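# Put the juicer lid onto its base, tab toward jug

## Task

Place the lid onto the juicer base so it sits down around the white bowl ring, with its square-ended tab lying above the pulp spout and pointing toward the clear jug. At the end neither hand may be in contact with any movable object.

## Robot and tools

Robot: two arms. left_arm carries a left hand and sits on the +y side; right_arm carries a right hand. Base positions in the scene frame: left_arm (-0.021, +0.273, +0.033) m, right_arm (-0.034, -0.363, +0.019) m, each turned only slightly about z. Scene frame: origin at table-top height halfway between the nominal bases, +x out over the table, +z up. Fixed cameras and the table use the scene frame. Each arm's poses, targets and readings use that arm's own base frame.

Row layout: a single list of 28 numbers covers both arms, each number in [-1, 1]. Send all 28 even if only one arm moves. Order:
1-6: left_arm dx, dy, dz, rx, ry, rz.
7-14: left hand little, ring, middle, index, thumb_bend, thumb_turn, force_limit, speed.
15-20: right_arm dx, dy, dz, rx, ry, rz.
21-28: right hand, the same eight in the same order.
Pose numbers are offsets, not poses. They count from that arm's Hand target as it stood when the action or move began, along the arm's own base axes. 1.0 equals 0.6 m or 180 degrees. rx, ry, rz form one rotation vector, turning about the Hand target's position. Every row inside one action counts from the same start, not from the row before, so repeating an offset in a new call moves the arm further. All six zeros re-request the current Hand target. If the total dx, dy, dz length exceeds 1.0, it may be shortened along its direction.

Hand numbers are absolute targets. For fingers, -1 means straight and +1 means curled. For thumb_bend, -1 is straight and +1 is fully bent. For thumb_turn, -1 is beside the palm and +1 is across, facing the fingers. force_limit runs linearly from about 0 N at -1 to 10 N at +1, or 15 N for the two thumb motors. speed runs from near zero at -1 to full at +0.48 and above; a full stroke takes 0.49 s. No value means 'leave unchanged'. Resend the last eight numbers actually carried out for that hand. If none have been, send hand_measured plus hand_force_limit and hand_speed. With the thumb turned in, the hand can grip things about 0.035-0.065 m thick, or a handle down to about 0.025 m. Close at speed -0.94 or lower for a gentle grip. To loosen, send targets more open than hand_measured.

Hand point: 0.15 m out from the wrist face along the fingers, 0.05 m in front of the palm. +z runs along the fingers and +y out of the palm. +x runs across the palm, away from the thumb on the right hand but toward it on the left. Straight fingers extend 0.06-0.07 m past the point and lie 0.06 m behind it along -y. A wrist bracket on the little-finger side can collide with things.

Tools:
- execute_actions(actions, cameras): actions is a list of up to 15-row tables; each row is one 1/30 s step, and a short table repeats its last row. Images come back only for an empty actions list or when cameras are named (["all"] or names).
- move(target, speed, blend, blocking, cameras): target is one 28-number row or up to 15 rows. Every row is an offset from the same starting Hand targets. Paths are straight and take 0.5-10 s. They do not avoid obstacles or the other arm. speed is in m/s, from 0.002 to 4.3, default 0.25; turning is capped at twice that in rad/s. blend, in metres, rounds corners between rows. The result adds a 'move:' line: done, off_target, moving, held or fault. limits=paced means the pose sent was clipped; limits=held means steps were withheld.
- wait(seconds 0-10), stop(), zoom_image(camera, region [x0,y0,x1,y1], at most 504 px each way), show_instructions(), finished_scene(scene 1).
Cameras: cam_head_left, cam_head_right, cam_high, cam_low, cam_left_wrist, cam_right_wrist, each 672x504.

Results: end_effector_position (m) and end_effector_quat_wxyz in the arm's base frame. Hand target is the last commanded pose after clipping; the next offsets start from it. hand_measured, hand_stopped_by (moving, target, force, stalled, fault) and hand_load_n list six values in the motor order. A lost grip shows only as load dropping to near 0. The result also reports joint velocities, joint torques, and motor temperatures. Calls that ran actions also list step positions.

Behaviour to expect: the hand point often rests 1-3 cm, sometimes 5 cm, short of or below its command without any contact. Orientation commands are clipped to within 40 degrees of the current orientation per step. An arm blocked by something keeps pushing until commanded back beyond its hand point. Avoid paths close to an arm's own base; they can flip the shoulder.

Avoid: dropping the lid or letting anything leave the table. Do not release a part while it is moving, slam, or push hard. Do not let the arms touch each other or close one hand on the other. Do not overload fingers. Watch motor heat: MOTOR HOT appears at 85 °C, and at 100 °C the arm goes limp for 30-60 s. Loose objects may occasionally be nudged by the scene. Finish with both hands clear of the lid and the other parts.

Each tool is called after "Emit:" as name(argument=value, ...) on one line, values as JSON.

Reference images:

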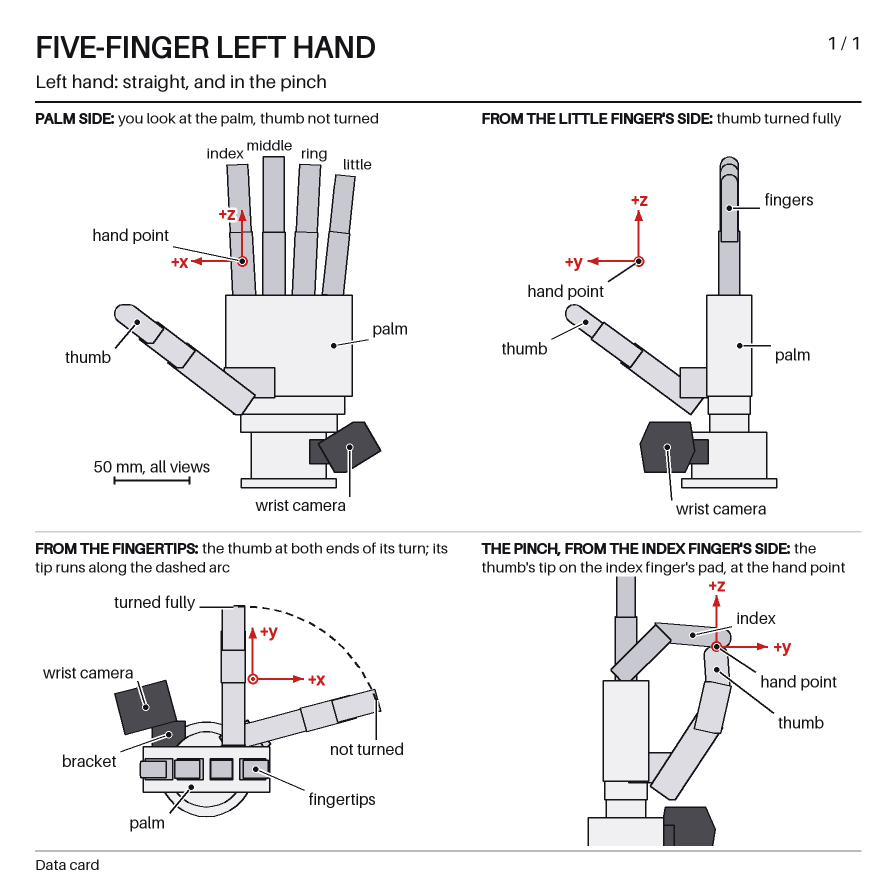

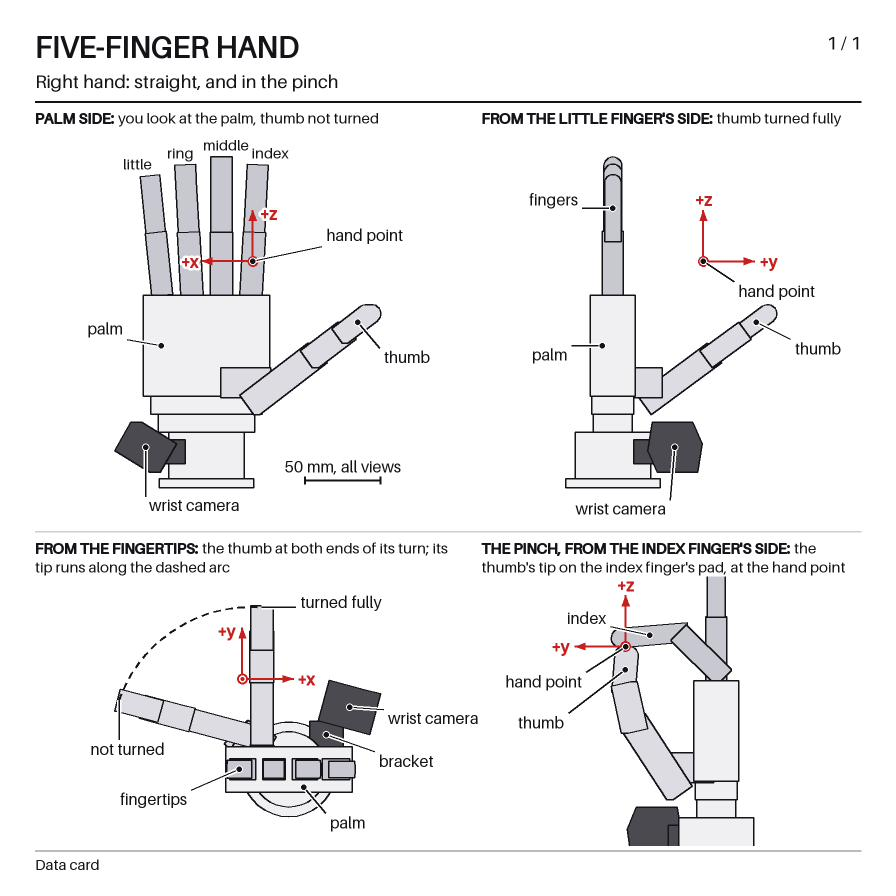

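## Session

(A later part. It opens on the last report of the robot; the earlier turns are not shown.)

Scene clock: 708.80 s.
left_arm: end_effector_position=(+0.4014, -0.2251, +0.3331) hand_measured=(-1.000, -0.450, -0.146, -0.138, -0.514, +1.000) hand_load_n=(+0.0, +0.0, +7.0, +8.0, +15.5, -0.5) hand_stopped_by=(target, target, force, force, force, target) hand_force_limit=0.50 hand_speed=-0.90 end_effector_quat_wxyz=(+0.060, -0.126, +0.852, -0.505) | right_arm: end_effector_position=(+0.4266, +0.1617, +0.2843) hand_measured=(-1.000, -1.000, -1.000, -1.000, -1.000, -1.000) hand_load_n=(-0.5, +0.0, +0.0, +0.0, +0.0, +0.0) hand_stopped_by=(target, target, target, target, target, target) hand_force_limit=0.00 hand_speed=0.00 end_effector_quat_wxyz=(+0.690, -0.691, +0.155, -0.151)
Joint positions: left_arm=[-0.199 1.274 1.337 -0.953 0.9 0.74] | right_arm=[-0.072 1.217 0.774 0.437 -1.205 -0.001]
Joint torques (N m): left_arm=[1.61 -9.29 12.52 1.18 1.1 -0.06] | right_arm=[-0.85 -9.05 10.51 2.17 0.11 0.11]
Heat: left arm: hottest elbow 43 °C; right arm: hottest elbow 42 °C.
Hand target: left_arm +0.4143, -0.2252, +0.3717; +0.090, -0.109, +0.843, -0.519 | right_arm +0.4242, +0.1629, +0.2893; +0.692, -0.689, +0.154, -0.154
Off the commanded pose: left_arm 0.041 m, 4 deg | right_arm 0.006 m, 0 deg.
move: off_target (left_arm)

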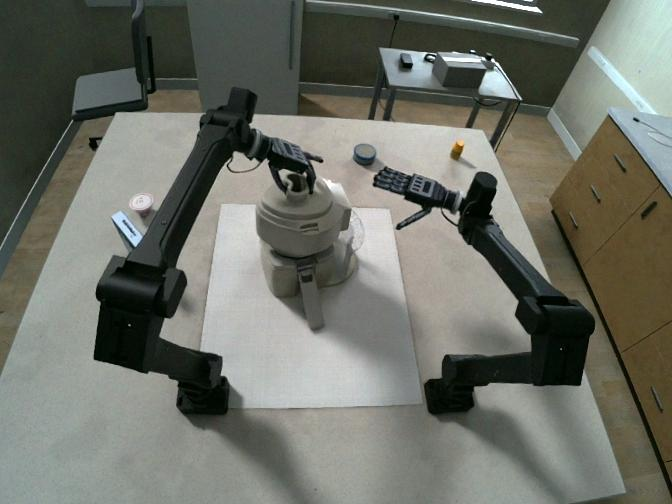

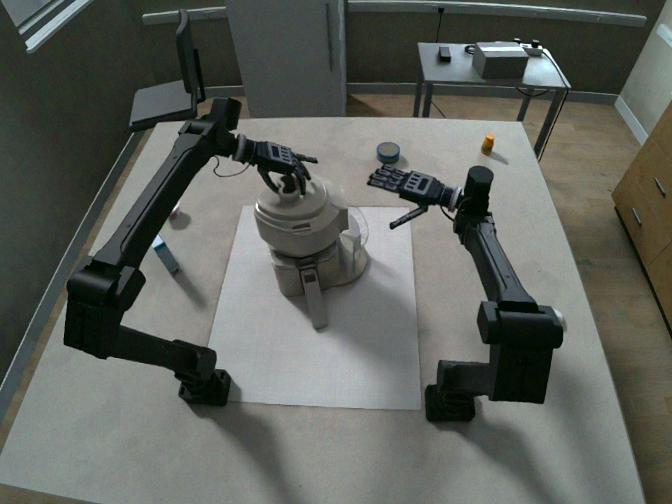

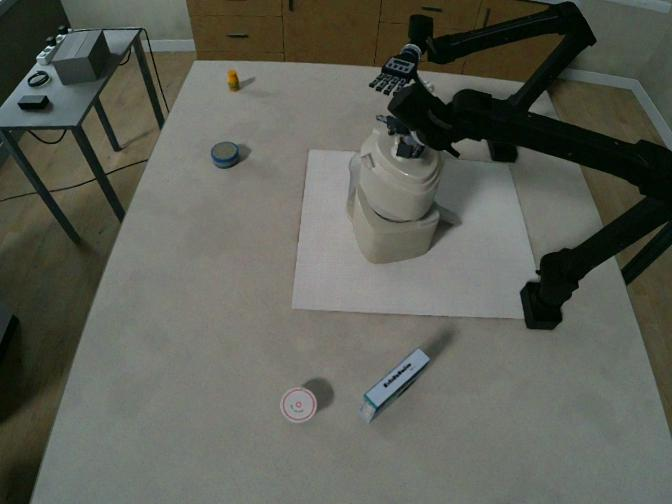

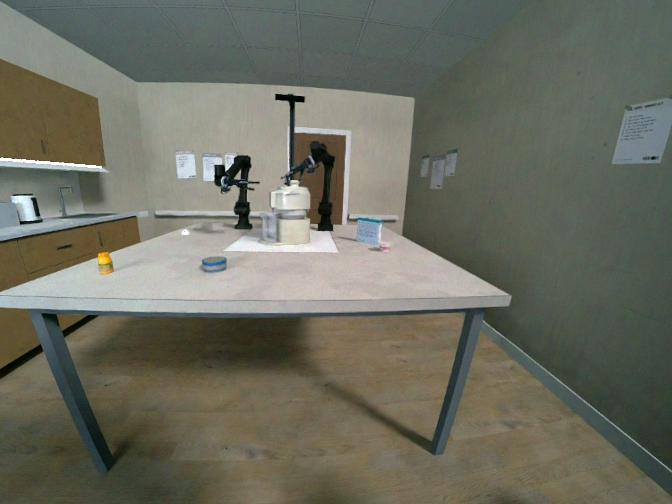

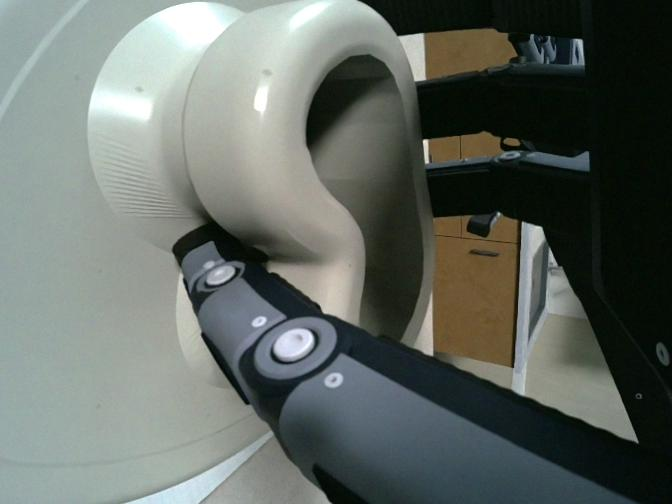

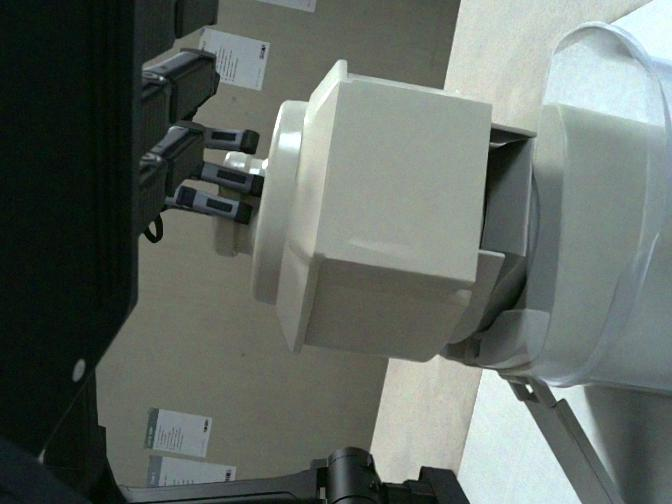

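Emit:
zoom_image(camera="cam_right_wrist", region=[160, 0, 560, 400])

Emit:
zoom_image(camera="cam_low", region=[256, 180, 320, 230])

Emit:
zoom_image(camera="cam_high", region=[345, 130, 465, 250])

Scaled by 1.260 from the camera's 672x504 image, which has a finer 960x720 frame.

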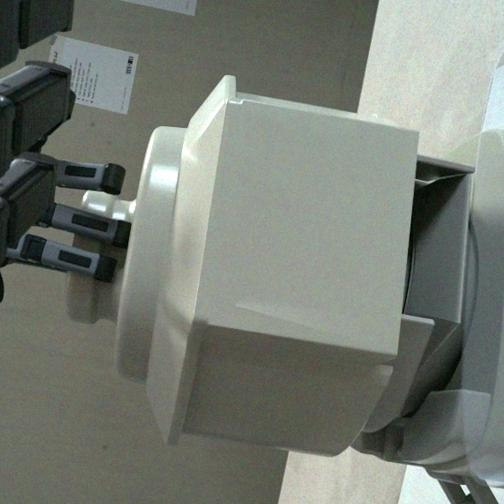

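Scaled by 7.875 from the camera's 672x504 image, which has a finer 960x720 frame.

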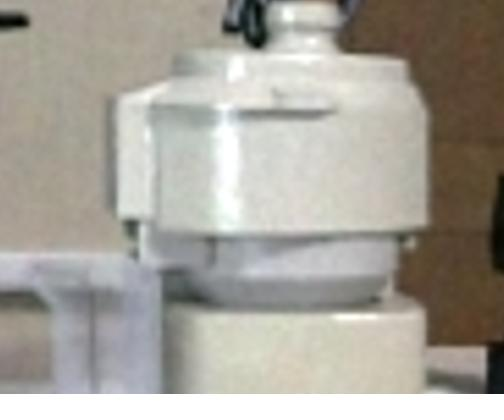

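Scaled by 4.200 from the camera's 672x504 image, which has a finer 960x720 frame.

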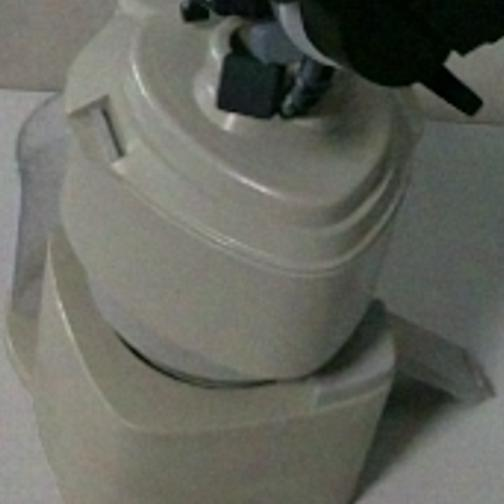

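Emit:
zoom_image(camera="cam_high", region=[350, 185, 450, 235])

Emit:
zoom_image(camera="cam_head_left", region=[245, 170, 365, 290])

Scaled by 5.040 from the camera's 672x504 image, which has a finer 960x720 frame.

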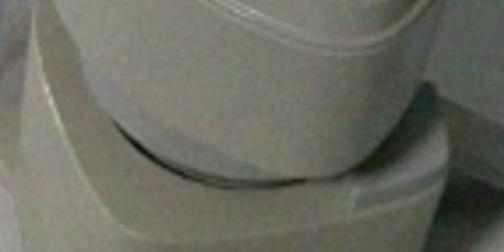

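Scaled by 4.200 from the camera's 672x504 image, which has a finer 960x720 frame.

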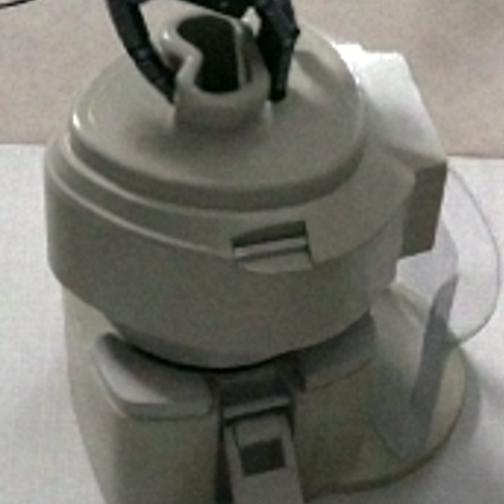

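Emit:
zoom_image(camera="cam_right_wrist", region=[400, 230, 560, 400])

Emit:
zoom_image(camera="cam_right_wrist", region=[420, 80, 580, 240])

Emit:
zoom_image(camera="cam_high", region=[340, 140, 400, 200])

Emit:
zoom_image(camera="cam_head_right", region=[245, 170, 365, 290])

Scaled by 2.965 from the camera's 672x504 image, which has a finer 960x720 frame.

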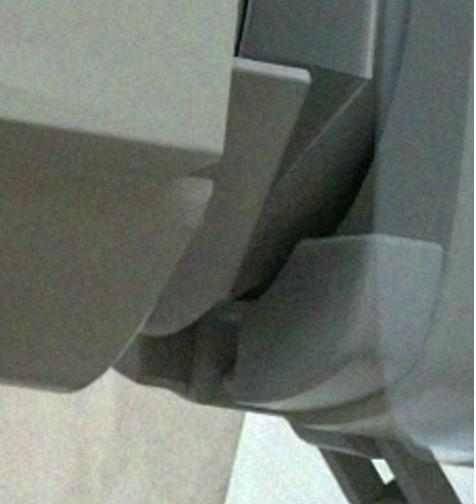

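Scaled by 3.150 from the camera's 672x504 image, which has a finer 960x720 frame.

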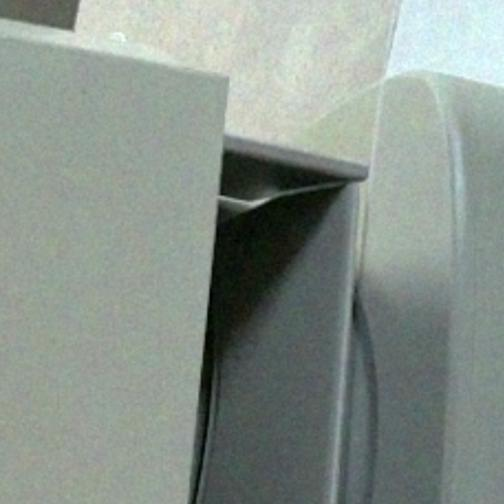

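Scaled by 8.400 from the camera's 672x504 image, which has a finer 960x720 frame.

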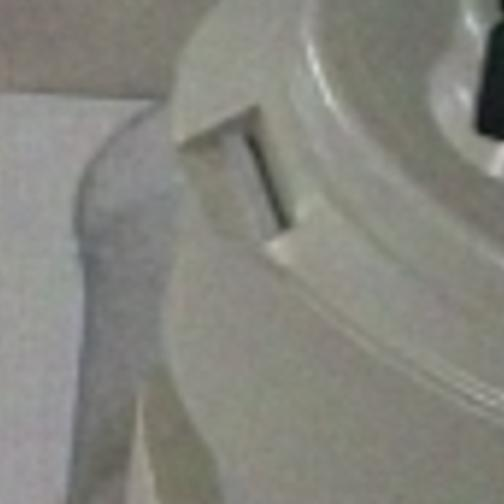

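Scaled by 4.200 from the camera's 672x504 image, which has a finer 960x720 frame.

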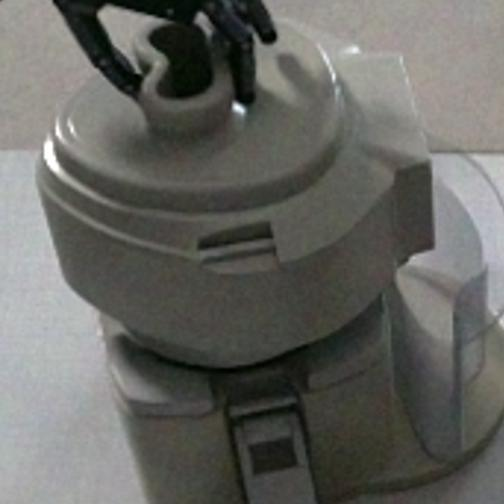

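Emit:
move(target=[0.007, 0.004, -0.03, 0, 0, 0, -1, -0.45, 0.45, 0.25, -0.25, 1, 0.5, -0.9, 0, 0, 0, 0, 0, 0, -1, -1, -1, -1, -1, -1, 0, 0], speed=0.03, cameras=["cam_low", "cam_right_wrist", "cam_high", "cam_head_left", "cam_head_right"])

Emit:
zoom_image(camera="cam_right_wrist", region=[160, 0, 560, 400])

Emit:
zoom_image(camera="cam_low", region=[256, 180, 320, 230])

Scene clock: 713.07 s.
left_arm: end_effector_position=(+0.4061, -0.2240, +0.3298) hand_measured=(-1.000, -0.450, -0.146, -0.138, -0.514, +1.000) hand_load_n=(-0.5, +0.0, +6.5, +8.0, +15.5, -0.5) hand_stopped_by=(target, target, force, force, force, target) hand_force_limit=0.50 hand_speed=-0.90 end_effector_quat_wxyz=(+0.059, -0.127, +0.851, -0.506) | right_arm: end_effector_position=(+0.4266, +0.1617, +0.2843) hand_measured=(-1.000, -1.000, -1.000, -1.000, -1.000, -1.000) hand_load_n=(+0.0, +0.0, +0.0, +0.0, +0.0, -0.5) hand_stopped_by=(target, target, target, target, target, target) hand_force_limit=0.00 hand_speed=0.00 end_effector_quat_wxyz=(+0.690, -0.691, +0.155, -0.151)
Joint positions: left_arm=[-0.193 1.285 1.337 -0.944 0.905 0.742] | right_arm=[-0.072 1.217 0.774 0.437 -1.205 -0.001]
Joint torques (N m): left_arm=[1.9 -9.7 9.96 2.21 1.11 0.03] | right_arm=[-0.56 -9 10.43 2.17 0.1 0.13]
Heat: left arm: hottest elbow 43 °C; right arm: hottest elbow 42 °C.
Hand target: left_arm +0.4186, -0.2227, +0.3537; +0.090, -0.109, +0.843, -0.519 | right_arm +0.4242, +0.1629, +0.2893; +0.692, -0.689, +0.154, -0.154
Off the commanded pose: left_arm 0.027 m, 4 deg | right_arm 0.006 m, 0 deg.
move: off_target (left_arm)
Images, in order (width x height): cam_head_left 672x504, cam_head_right 672x504, cam_high 672x504, cam_low 672x504, cam_right_wrist 672x504.

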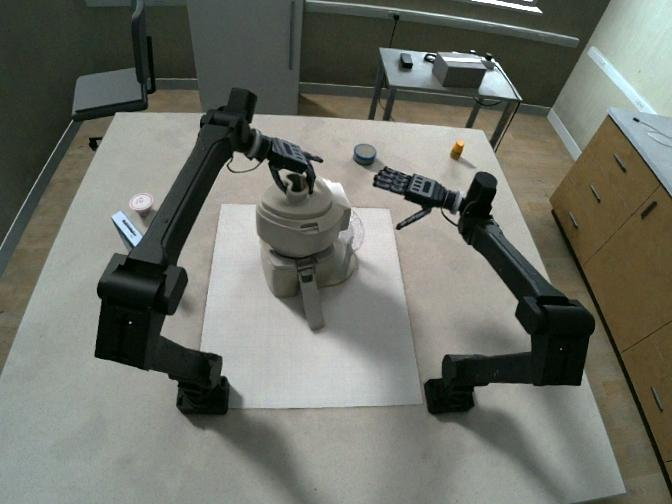

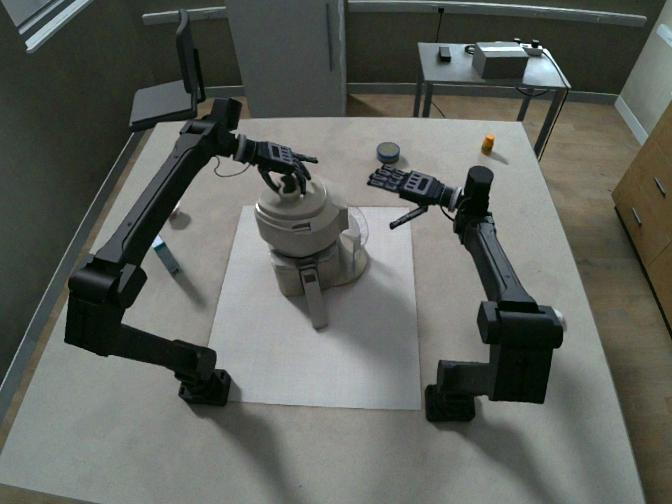

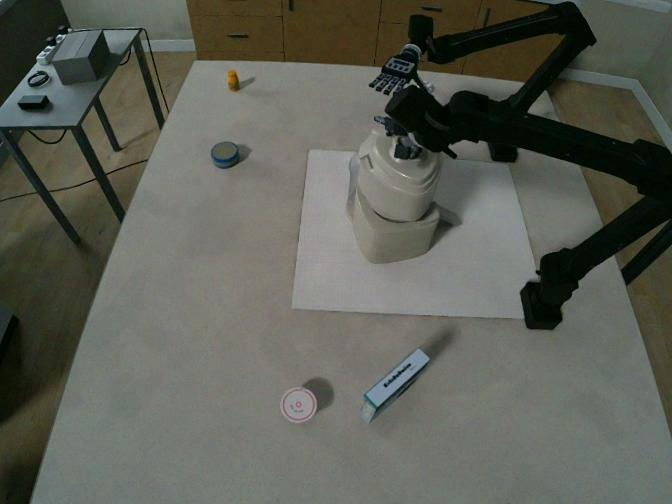

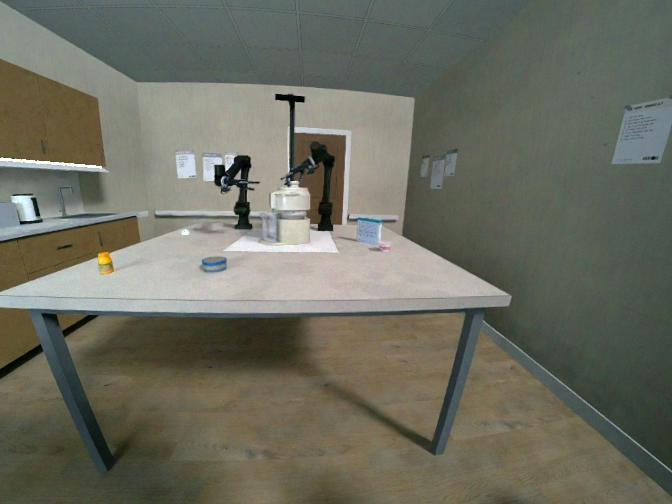

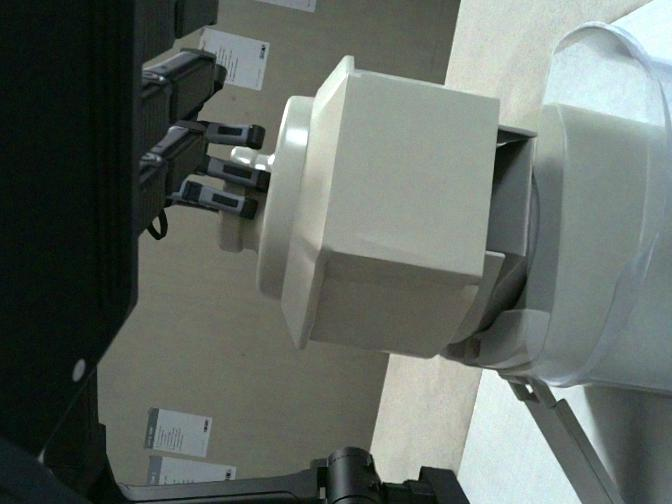

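Scaled by 1.260 from the camera's 672x504 image, which has a finer 960x720 frame.

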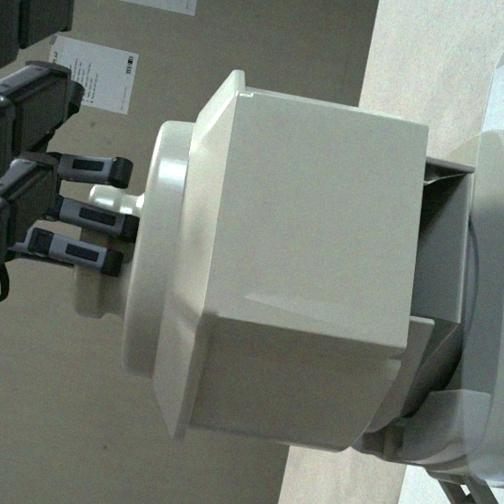

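Scaled by 7.875 from the camera's 672x504 image, which has a finer 960x720 frame.

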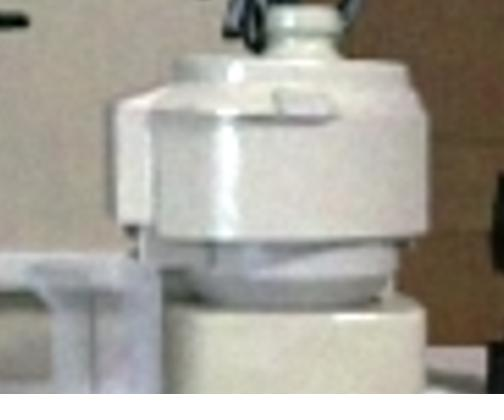

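Emit:
move(target=[-0.001, 0.002, -0.022, 0, 0, 0, -1, -0.45, 0.45, 0.25, -0.25, 1, 0.5, -0.9, 0, 0, 0, 0, 0, 0, -1, -1, -1, -1, -1, -1, 0, 0], speed=0.03, cameras=["cam_low", "cam_right_wrist", "cam_high", "cam_head_left", "cam_head_right"])

Emit:
zoom_image(camera="cam_right_wrist", region=[160, 0, 560, 400])

Emit:
zoom_image(camera="cam_low", region=[256, 180, 320, 230])

Scene clock: 714.13 s.
left_arm: end_effector_position=(+0.4085, -0.2244, +0.3262) hand_measured=(-1.000, -0.450, -0.146, -0.138, -0.514, +1.000) hand_load_n=(+0.0, +0.0, +7.0, +7.0, +16.5, +1.0) hand_stopped_by=(target, target, force, force, force, target) hand_force_limit=0.50 hand_speed=-0.90 end_effector_quat_wxyz=(+0.064, -0.124, +0.850, -0.509) | right_arm: end_effector_position=(+0.4266, +0.1617, +0.2843) hand_measured=(-1.000, -1.000, -1.000, -1.000, -1.000, -1.000) hand_load_n=(+0.0, +0.0, +0.0, +0.0, +0.0, -0.5) hand_stopped_by=(target, target, target, target, target, target) hand_force_limit=0.00 hand_speed=0.00 end_effector_quat_wxyz=(+0.690, -0.691, +0.155, -0.151)
Joint positions: left_arm=[-0.192 1.285 1.324 -0.92 0.908 0.742] | right_arm=[-0.072 1.217 0.774 0.437 -1.205 -0.001]
Joint torques (N m): left_arm=[2.2 -9.93 8.43 2.54 1.03 0.07] | right_arm=[-0.62 -9 10.4 2.09 0.11 0.11]
Heat: left arm: hottest elbow 43 °C; right arm: hottest elbow 42 °C.
Hand target: left_arm +0.4180, -0.2215, +0.3404; +0.090, -0.109, +0.843, -0.519 | right_arm +0.4242, +0.1629, +0.2893; +0.692, -0.689, +0.154, -0.154
Off the commanded pose: left_arm 0.017 m, 4 deg | right_arm 0.006 m, 0 deg.
move: off_target (left_arm)
Images, in order (width x height): cam_head_left 672x504, cam_head_right 672x504, cam_high 672x504, cam_low 672x504, cam_right_wrist 672x504.

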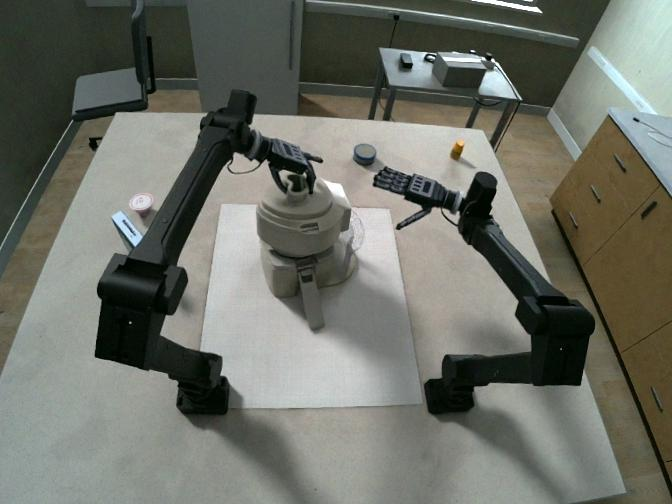

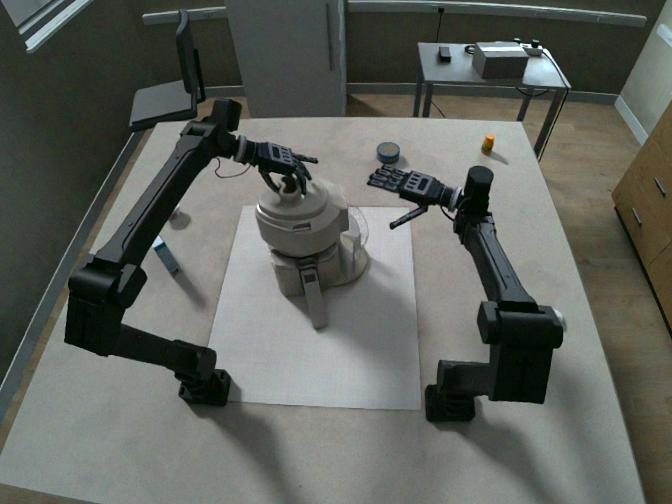

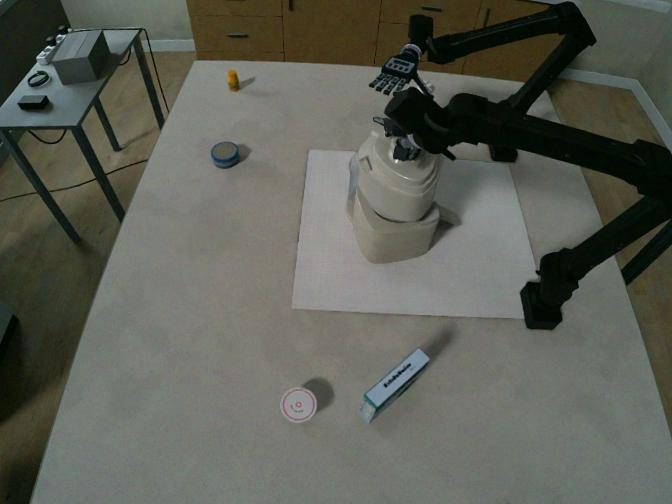

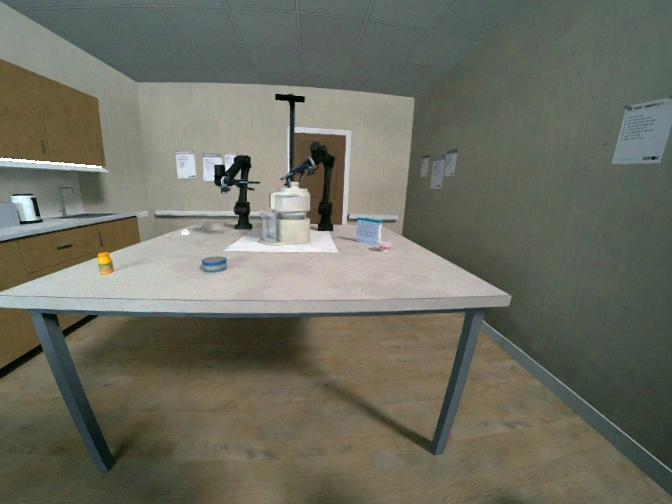

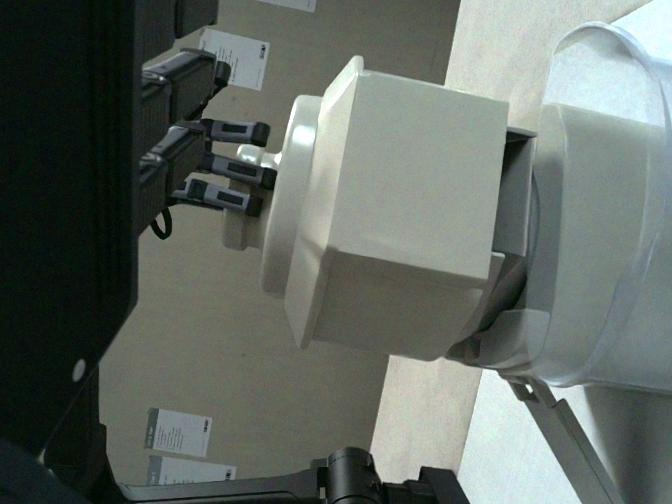

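Scaled by 1.260 from the camera's 672x504 image, which has a finer 960x720 frame.

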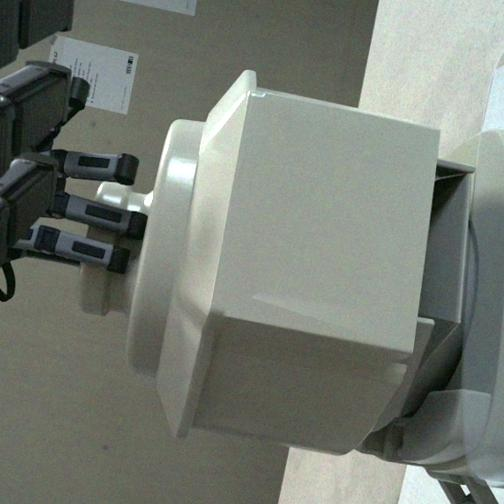

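Scaled by 7.875 from the camera's 672x504 image, which has a finer 960x720 frame.

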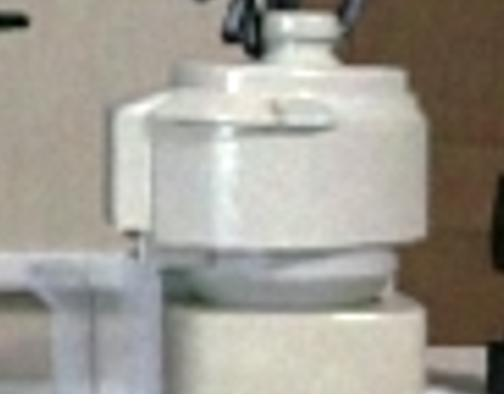

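Emit:
zoom_image(camera="cam_low", region=[270, 198, 314, 224])

Emit:
zoom_image(camera="cam_head_left", region=[245, 200, 345, 290])

Emit:
zoom_image(camera="cam_high", region=[345, 130, 465, 250])

Scaled by 11.455 from the camera's 672x504 image, which has a finer 960x720 frame.

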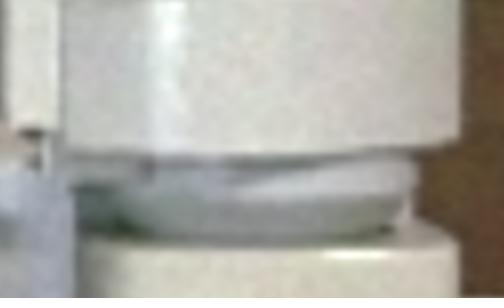

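Scaled by 5.040 from the camera's 672x504 image, which has a finer 960x720 frame.

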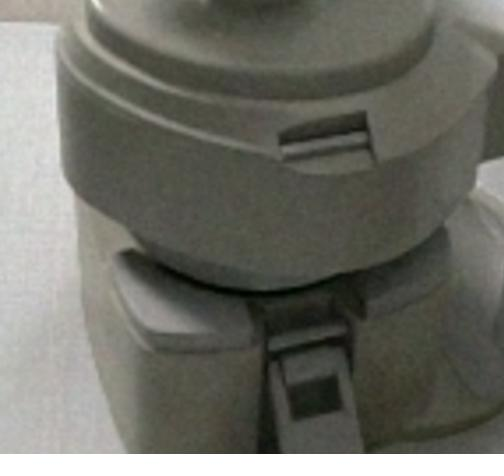

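Scaled by 4.200 from the camera's 672x504 image, which has a finer 960x720 frame.

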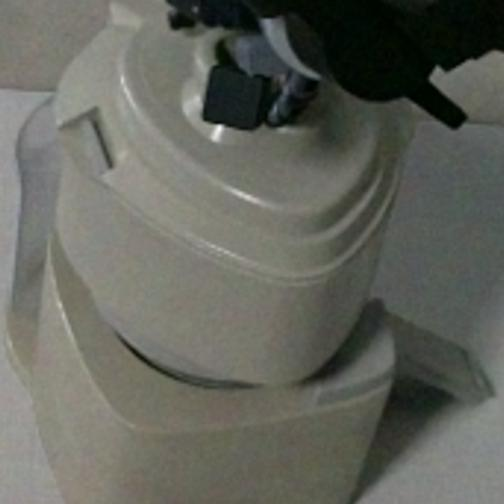

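Emit:
zoom_image(camera="cam_high", region=[360, 190, 440, 230])

Emit:
zoom_image(camera="cam_head_left", region=[255, 225, 355, 275])

Emit:
zoom_image(camera="cam_head_right", region=[255, 225, 355, 275])

Scaled by 6.300 from the camera's 672x504 image, which has a finer 960x720 frame.

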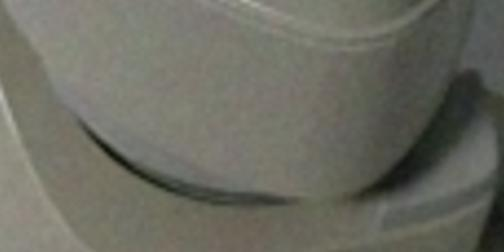

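Scaled by 5.040 from the camera's 672x504 image, which has a finer 960x720 frame.

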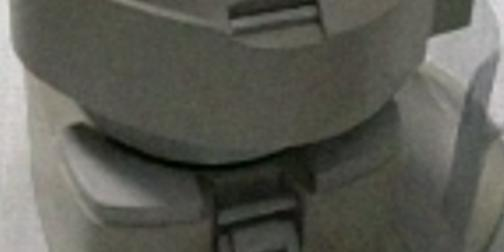

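Scaled by 5.040 from the camera's 672x504 image, which has a finer 960x720 frame.

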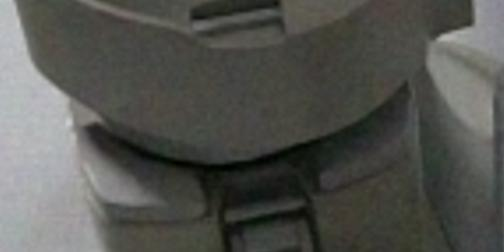

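Emit:
move(target=[-0.012, 0.001, 0.03, 0, 0, 0.0111, -1, -0.45, 0.45, 0.25, -0.25, 1, 0.5, -0.9, 0, 0, 0, 0, 0, 0, -1, -1, -1, -1, -1, -1, 0, 0], speed=0.03, cameras=["cam_low", "cam_right_wrist"])

Emit:
zoom_image(camera="cam_right_wrist", region=[160, 0, 560, 400])

Emit:
zoom_image(camera="cam_low", region=[256, 180, 320, 230])

Scene clock: 719.87 s.
left_arm: end_effector_position=(+0.4084, -0.2217, +0.3285) hand_measured=(-1.000, -0.450, -0.146, -0.138, -0.514, +1.000) hand_load_n=(+0.0, +0.0, +7.0, +7.0, +16.0, +0.5) hand_stopped_by=(target, target, force, force, force, target) hand_force_limit=0.50 hand_speed=-0.90 end_effector_quat_wxyz=(+0.071, -0.133, +0.851, -0.503) | right_arm: end_effector_position=(+0.4266, +0.1617, +0.2843) hand_measured=(-1.000, -1.000, -1.000, -1.000, -1.000, -1.000) hand_load_n=(+0.0, -0.5, +0.0, +0.0, +0.0, -0.5) hand_stopped_by=(target, target, target, target, target, target) hand_force_limit=0.00 hand_speed=0.00 end_effector_quat_wxyz=(+0.690, -0.691, +0.155, -0.151)
Joint positions: left_arm=[-0.192 1.274 1.324 -0.92 0.883 0.726] | right_arm=[-0.072 1.217 0.774 0.437 -1.205 -0.001]
Joint torques (N m): left_arm=[1.55 -11.52 9.17 2.14 0.89 -0.28] | right_arm=[-0.79 -8.59 10.54 2.04 0.08 0.1]
Heat: left arm: hottest elbow 43 °C; right arm: hottest elbow 42 °C.
Hand target: left_arm +0.4108, -0.2209, +0.3584; +0.099, -0.123, +0.841, -0.517 | right_arm +0.4242, +0.1629, +0.2893; +0.692, -0.689, +0.154, -0.154
Off the commanded pose: left_arm 0.030 m, 4 deg | right_arm 0.006 m, 0 deg.
move: off_target (left_arm)
Images, in order (width x height): cam_low 672x504, cam_right_wrist 672x504.

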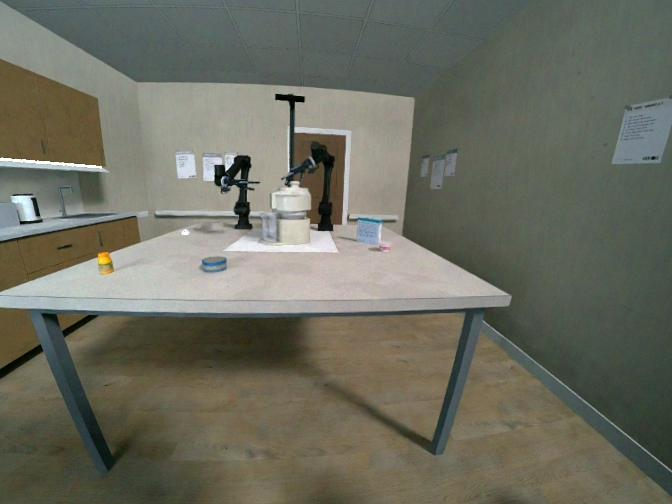

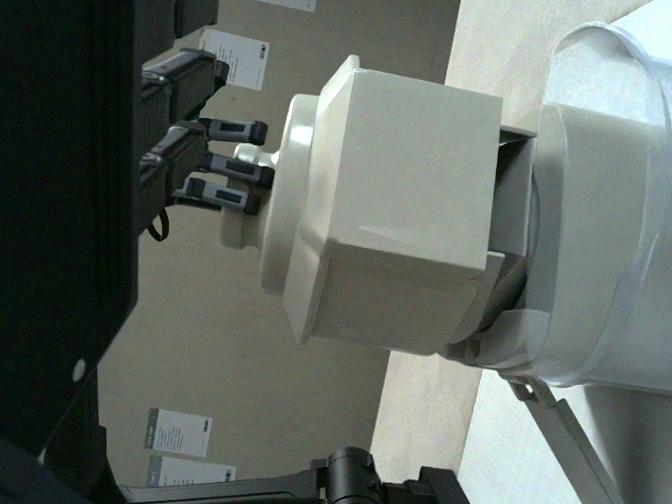

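Scaled by 1.260 from the camera's 672x504 image, which has a finer 960x720 frame.

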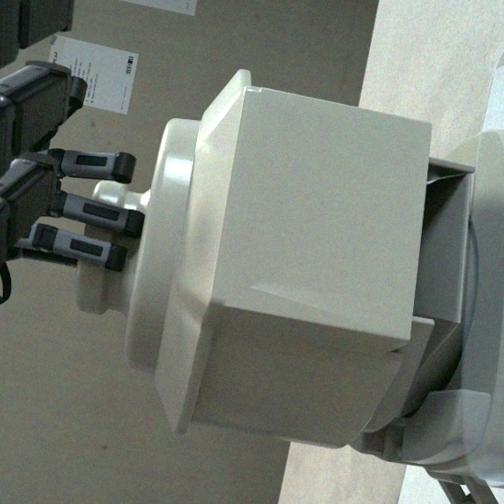

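Scaled by 7.875 from the camera's 672x504 image, which has a finer 960x720 frame.

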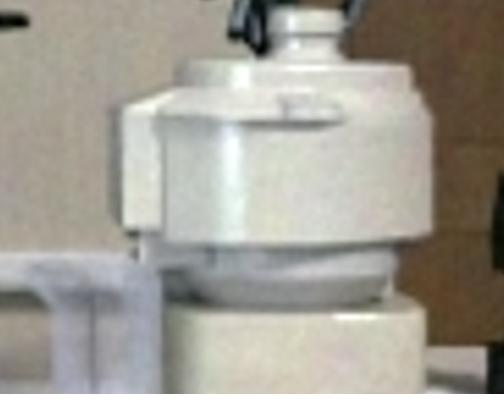

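Emit:
move(target=[-0.012, -0.003, 0.01, 0, 0, 0, -1, -0.45, 0.45, 0.25, -0.25, 1, 0.5, -0.9, 0, 0, 0, 0, 0, 0, -1, -1, -1, -1, -1, -1, 0, 0], speed=0.03, cameras=["cam_low", "cam_right_wrist"])

Emit:
zoom_image(camera="cam_right_wrist", region=[160, 0, 560, 400])

Scene clock: 720.90 s.
left_arm: end_effector_position=(+0.4053, -0.2208, +0.3351) hand_measured=(-1.000, -0.450, -0.146, -0.138, -0.514, +1.000) hand_load_n=(+0.0, +0.0, +7.0, +7.5, +16.5, +0.5) hand_stopped_by=(target, target, force, force, force, target) hand_force_limit=0.50 hand_speed=-0.90 end_effector_quat_wxyz=(+0.077, -0.134, +0.850, -0.504) | right_arm: end_effector_position=(+0.4266, +0.1617, +0.2843) hand_measured=(-1.000, -1.000, -1.000, -1.000, -1.000, -1.000) hand_load_n=(+0.0, -0.5, +0.0, +0.0, +0.0, -0.5) hand_stopped_by=(target, target, target, target, target, target) hand_force_limit=0.00 hand_speed=0.00 end_effector_quat_wxyz=(+0.690, -0.691, +0.155, -0.151)
Joint positions: left_arm=[-0.192 1.258 1.324 -0.92 0.878 0.718] | right_arm=[-0.072 1.217 0.774 0.437 -1.205 -0.001]
Joint torques (N m): left_arm=[0.91 -11.11 9.28 1.73 0.87 -0.3] | right_arm=[-1.03 -9.17 10.52 2.06 0.1 0.13]
Heat: left arm: hottest elbow 43 °C; right arm: hottest elbow 42 °C.
Hand target: left_arm +0.4036, -0.2227, +0.3644; +0.099, -0.123, +0.841, -0.517 | right_arm +0.4242, +0.1629, +0.2893; +0.692, -0.689, +0.154, -0.154
Off the commanded pose: left_arm 0.029 m, 3 deg | right_arm 0.006 m, 0 deg.
move: off_target (left_arm)
Images, in order (width x height): cam_low 672x504, cam_right_wrist 672x504.

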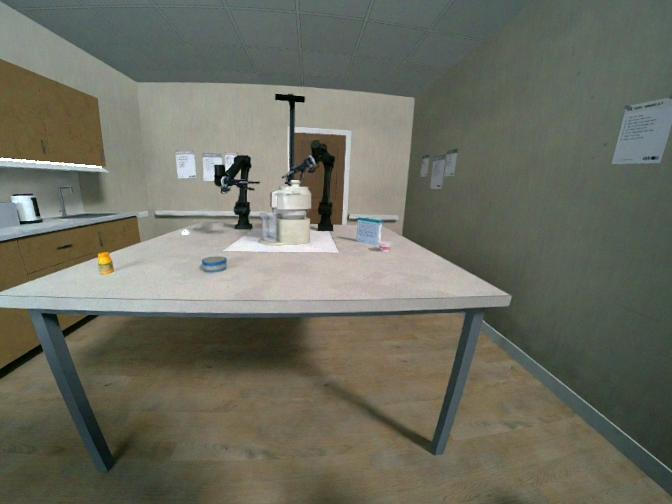

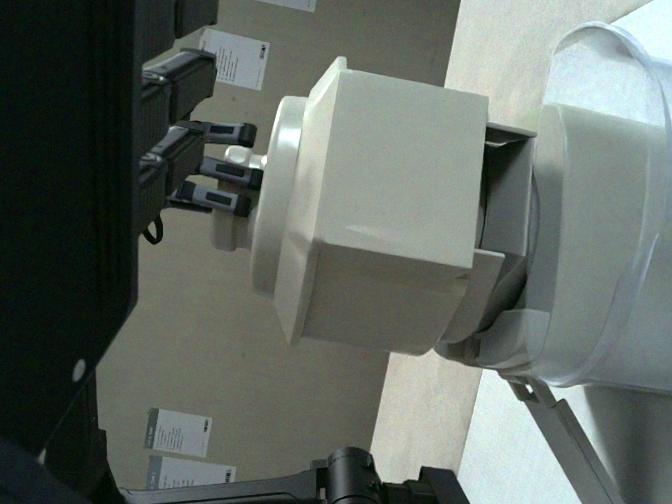

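Scaled by 1.260 from the camera's 672x504 image, which has a finer 960x720 frame.

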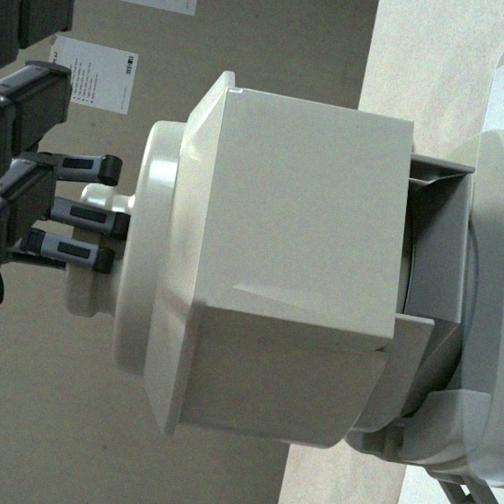

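Emit:
move(target=[[-0.01, 0, 0.0, 0, 0, 0, -1, -0.45, 0.45, 0.25, -0.25, 1, 0.5, -0.9, 0, 0, 0, 0, 0, 0, -1, -1, -1, -1, -1, -1, 0, 0], [-0.01, 0, -0.035, 0, 0, 0, -1, -0.45, 0.45, 0.25, -0.25, 1, 0.5, -0.9, 0, 0, 0, 0, 0, 0, -1, -1, -1, -1, -1, -1, 0, 0]], speed=0.03, cameras=["cam_low", "cam_right_wrist"])

Emit:
zoom_image(camera="cam_right_wrist", region=[160, 0, 560, 400])

Emit:
zoom_image(camera="cam_low", region=[256, 180, 320, 230])

Scene clock: 722.90 s.
left_arm: end_effector_position=(+0.4001, -0.2195, +0.3193) hand_measured=(-1.000, -0.450, -0.146, -0.138, -0.514, +1.000) hand_load_n=(+0.0, +0.0, +7.0, +7.0, +16.5, +0.5) hand_stopped_by=(target, target, force, force, force, target) hand_force_limit=0.50 hand_speed=-0.90 end_effector_quat_wxyz=(+0.078, -0.135, +0.850, -0.503) | right_arm: end_effector_position=(+0.4266, +0.1617, +0.2843) hand_measured=(-1.000, -1.000, -1.000, -1.000, -1.000, -1.000) hand_load_n=(+0.0, +0.0, +0.0, +0.0, +0.0, -0.5) hand_stopped_by=(target, target, target, target, target, target) hand_force_limit=0.00 hand_speed=0.00 end_effector_quat_wxyz=(+0.690, -0.691, +0.155, -0.151)
Joint positions: left_arm=[-0.192 1.24 1.267 -0.877 0.876 0.714] | right_arm=[-0.072 1.217 0.774 0.437 -1.205 -0.001]
Joint torques (N m): left_arm=[0.67 -10.93 8.27 2.24 0.9 -0.29] | right_arm=[-0.67 -9 10.43 2.21 0.11 0.11]
Heat: left arm: hottest elbow 43 °C; right arm: hottest elbow 42 °C.
Hand target: left_arm +0.3976, -0.2227, +0.3436; +0.099, -0.123, +0.841, -0.517 | right_arm +0.4242, +0.1629, +0.2893; +0.692, -0.689, +0.154, -0.154
Off the commanded pose: left_arm 0.024 m, 3 deg | right_arm 0.006 m, 0 deg.
move: off_target (left_arm)
Images, in order (width x height): cam_low 672x504, cam_right_wrist 672x504.

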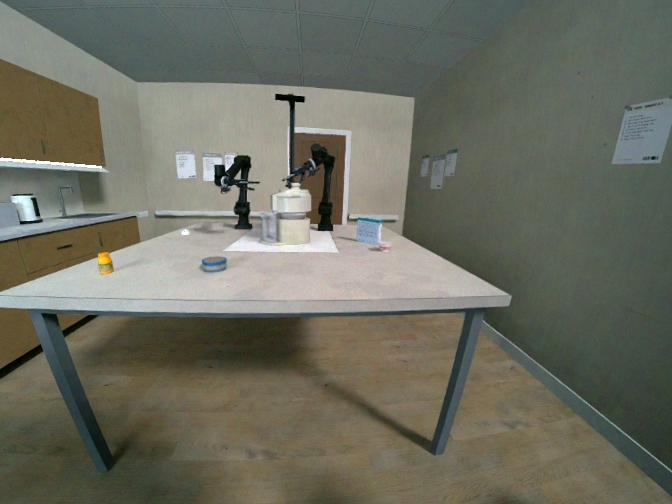

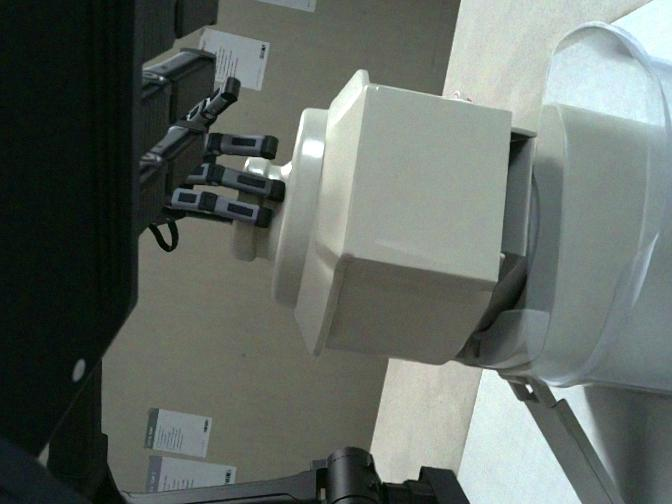

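Scaled by 1.260 from the camera's 672x504 image, which has a finer 960x720 frame.

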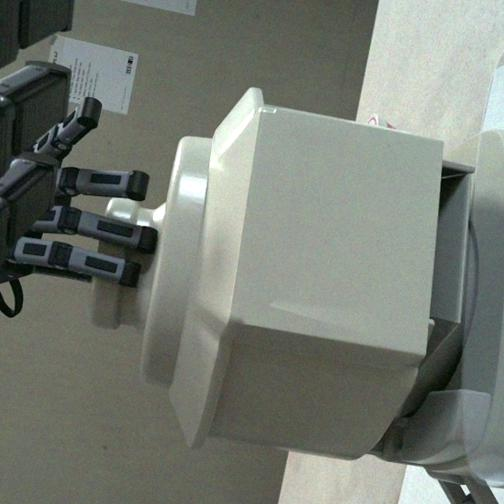

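Scaled by 7.875 from the camera's 672x504 image, which has a finer 960x720 frame.

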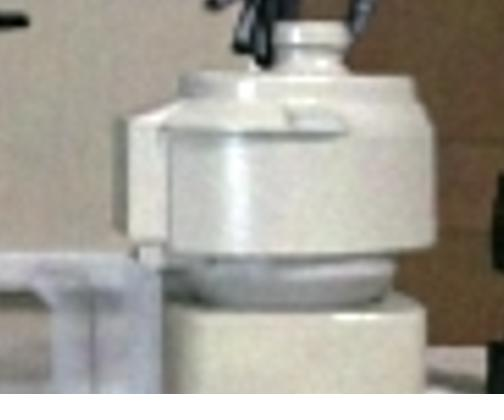

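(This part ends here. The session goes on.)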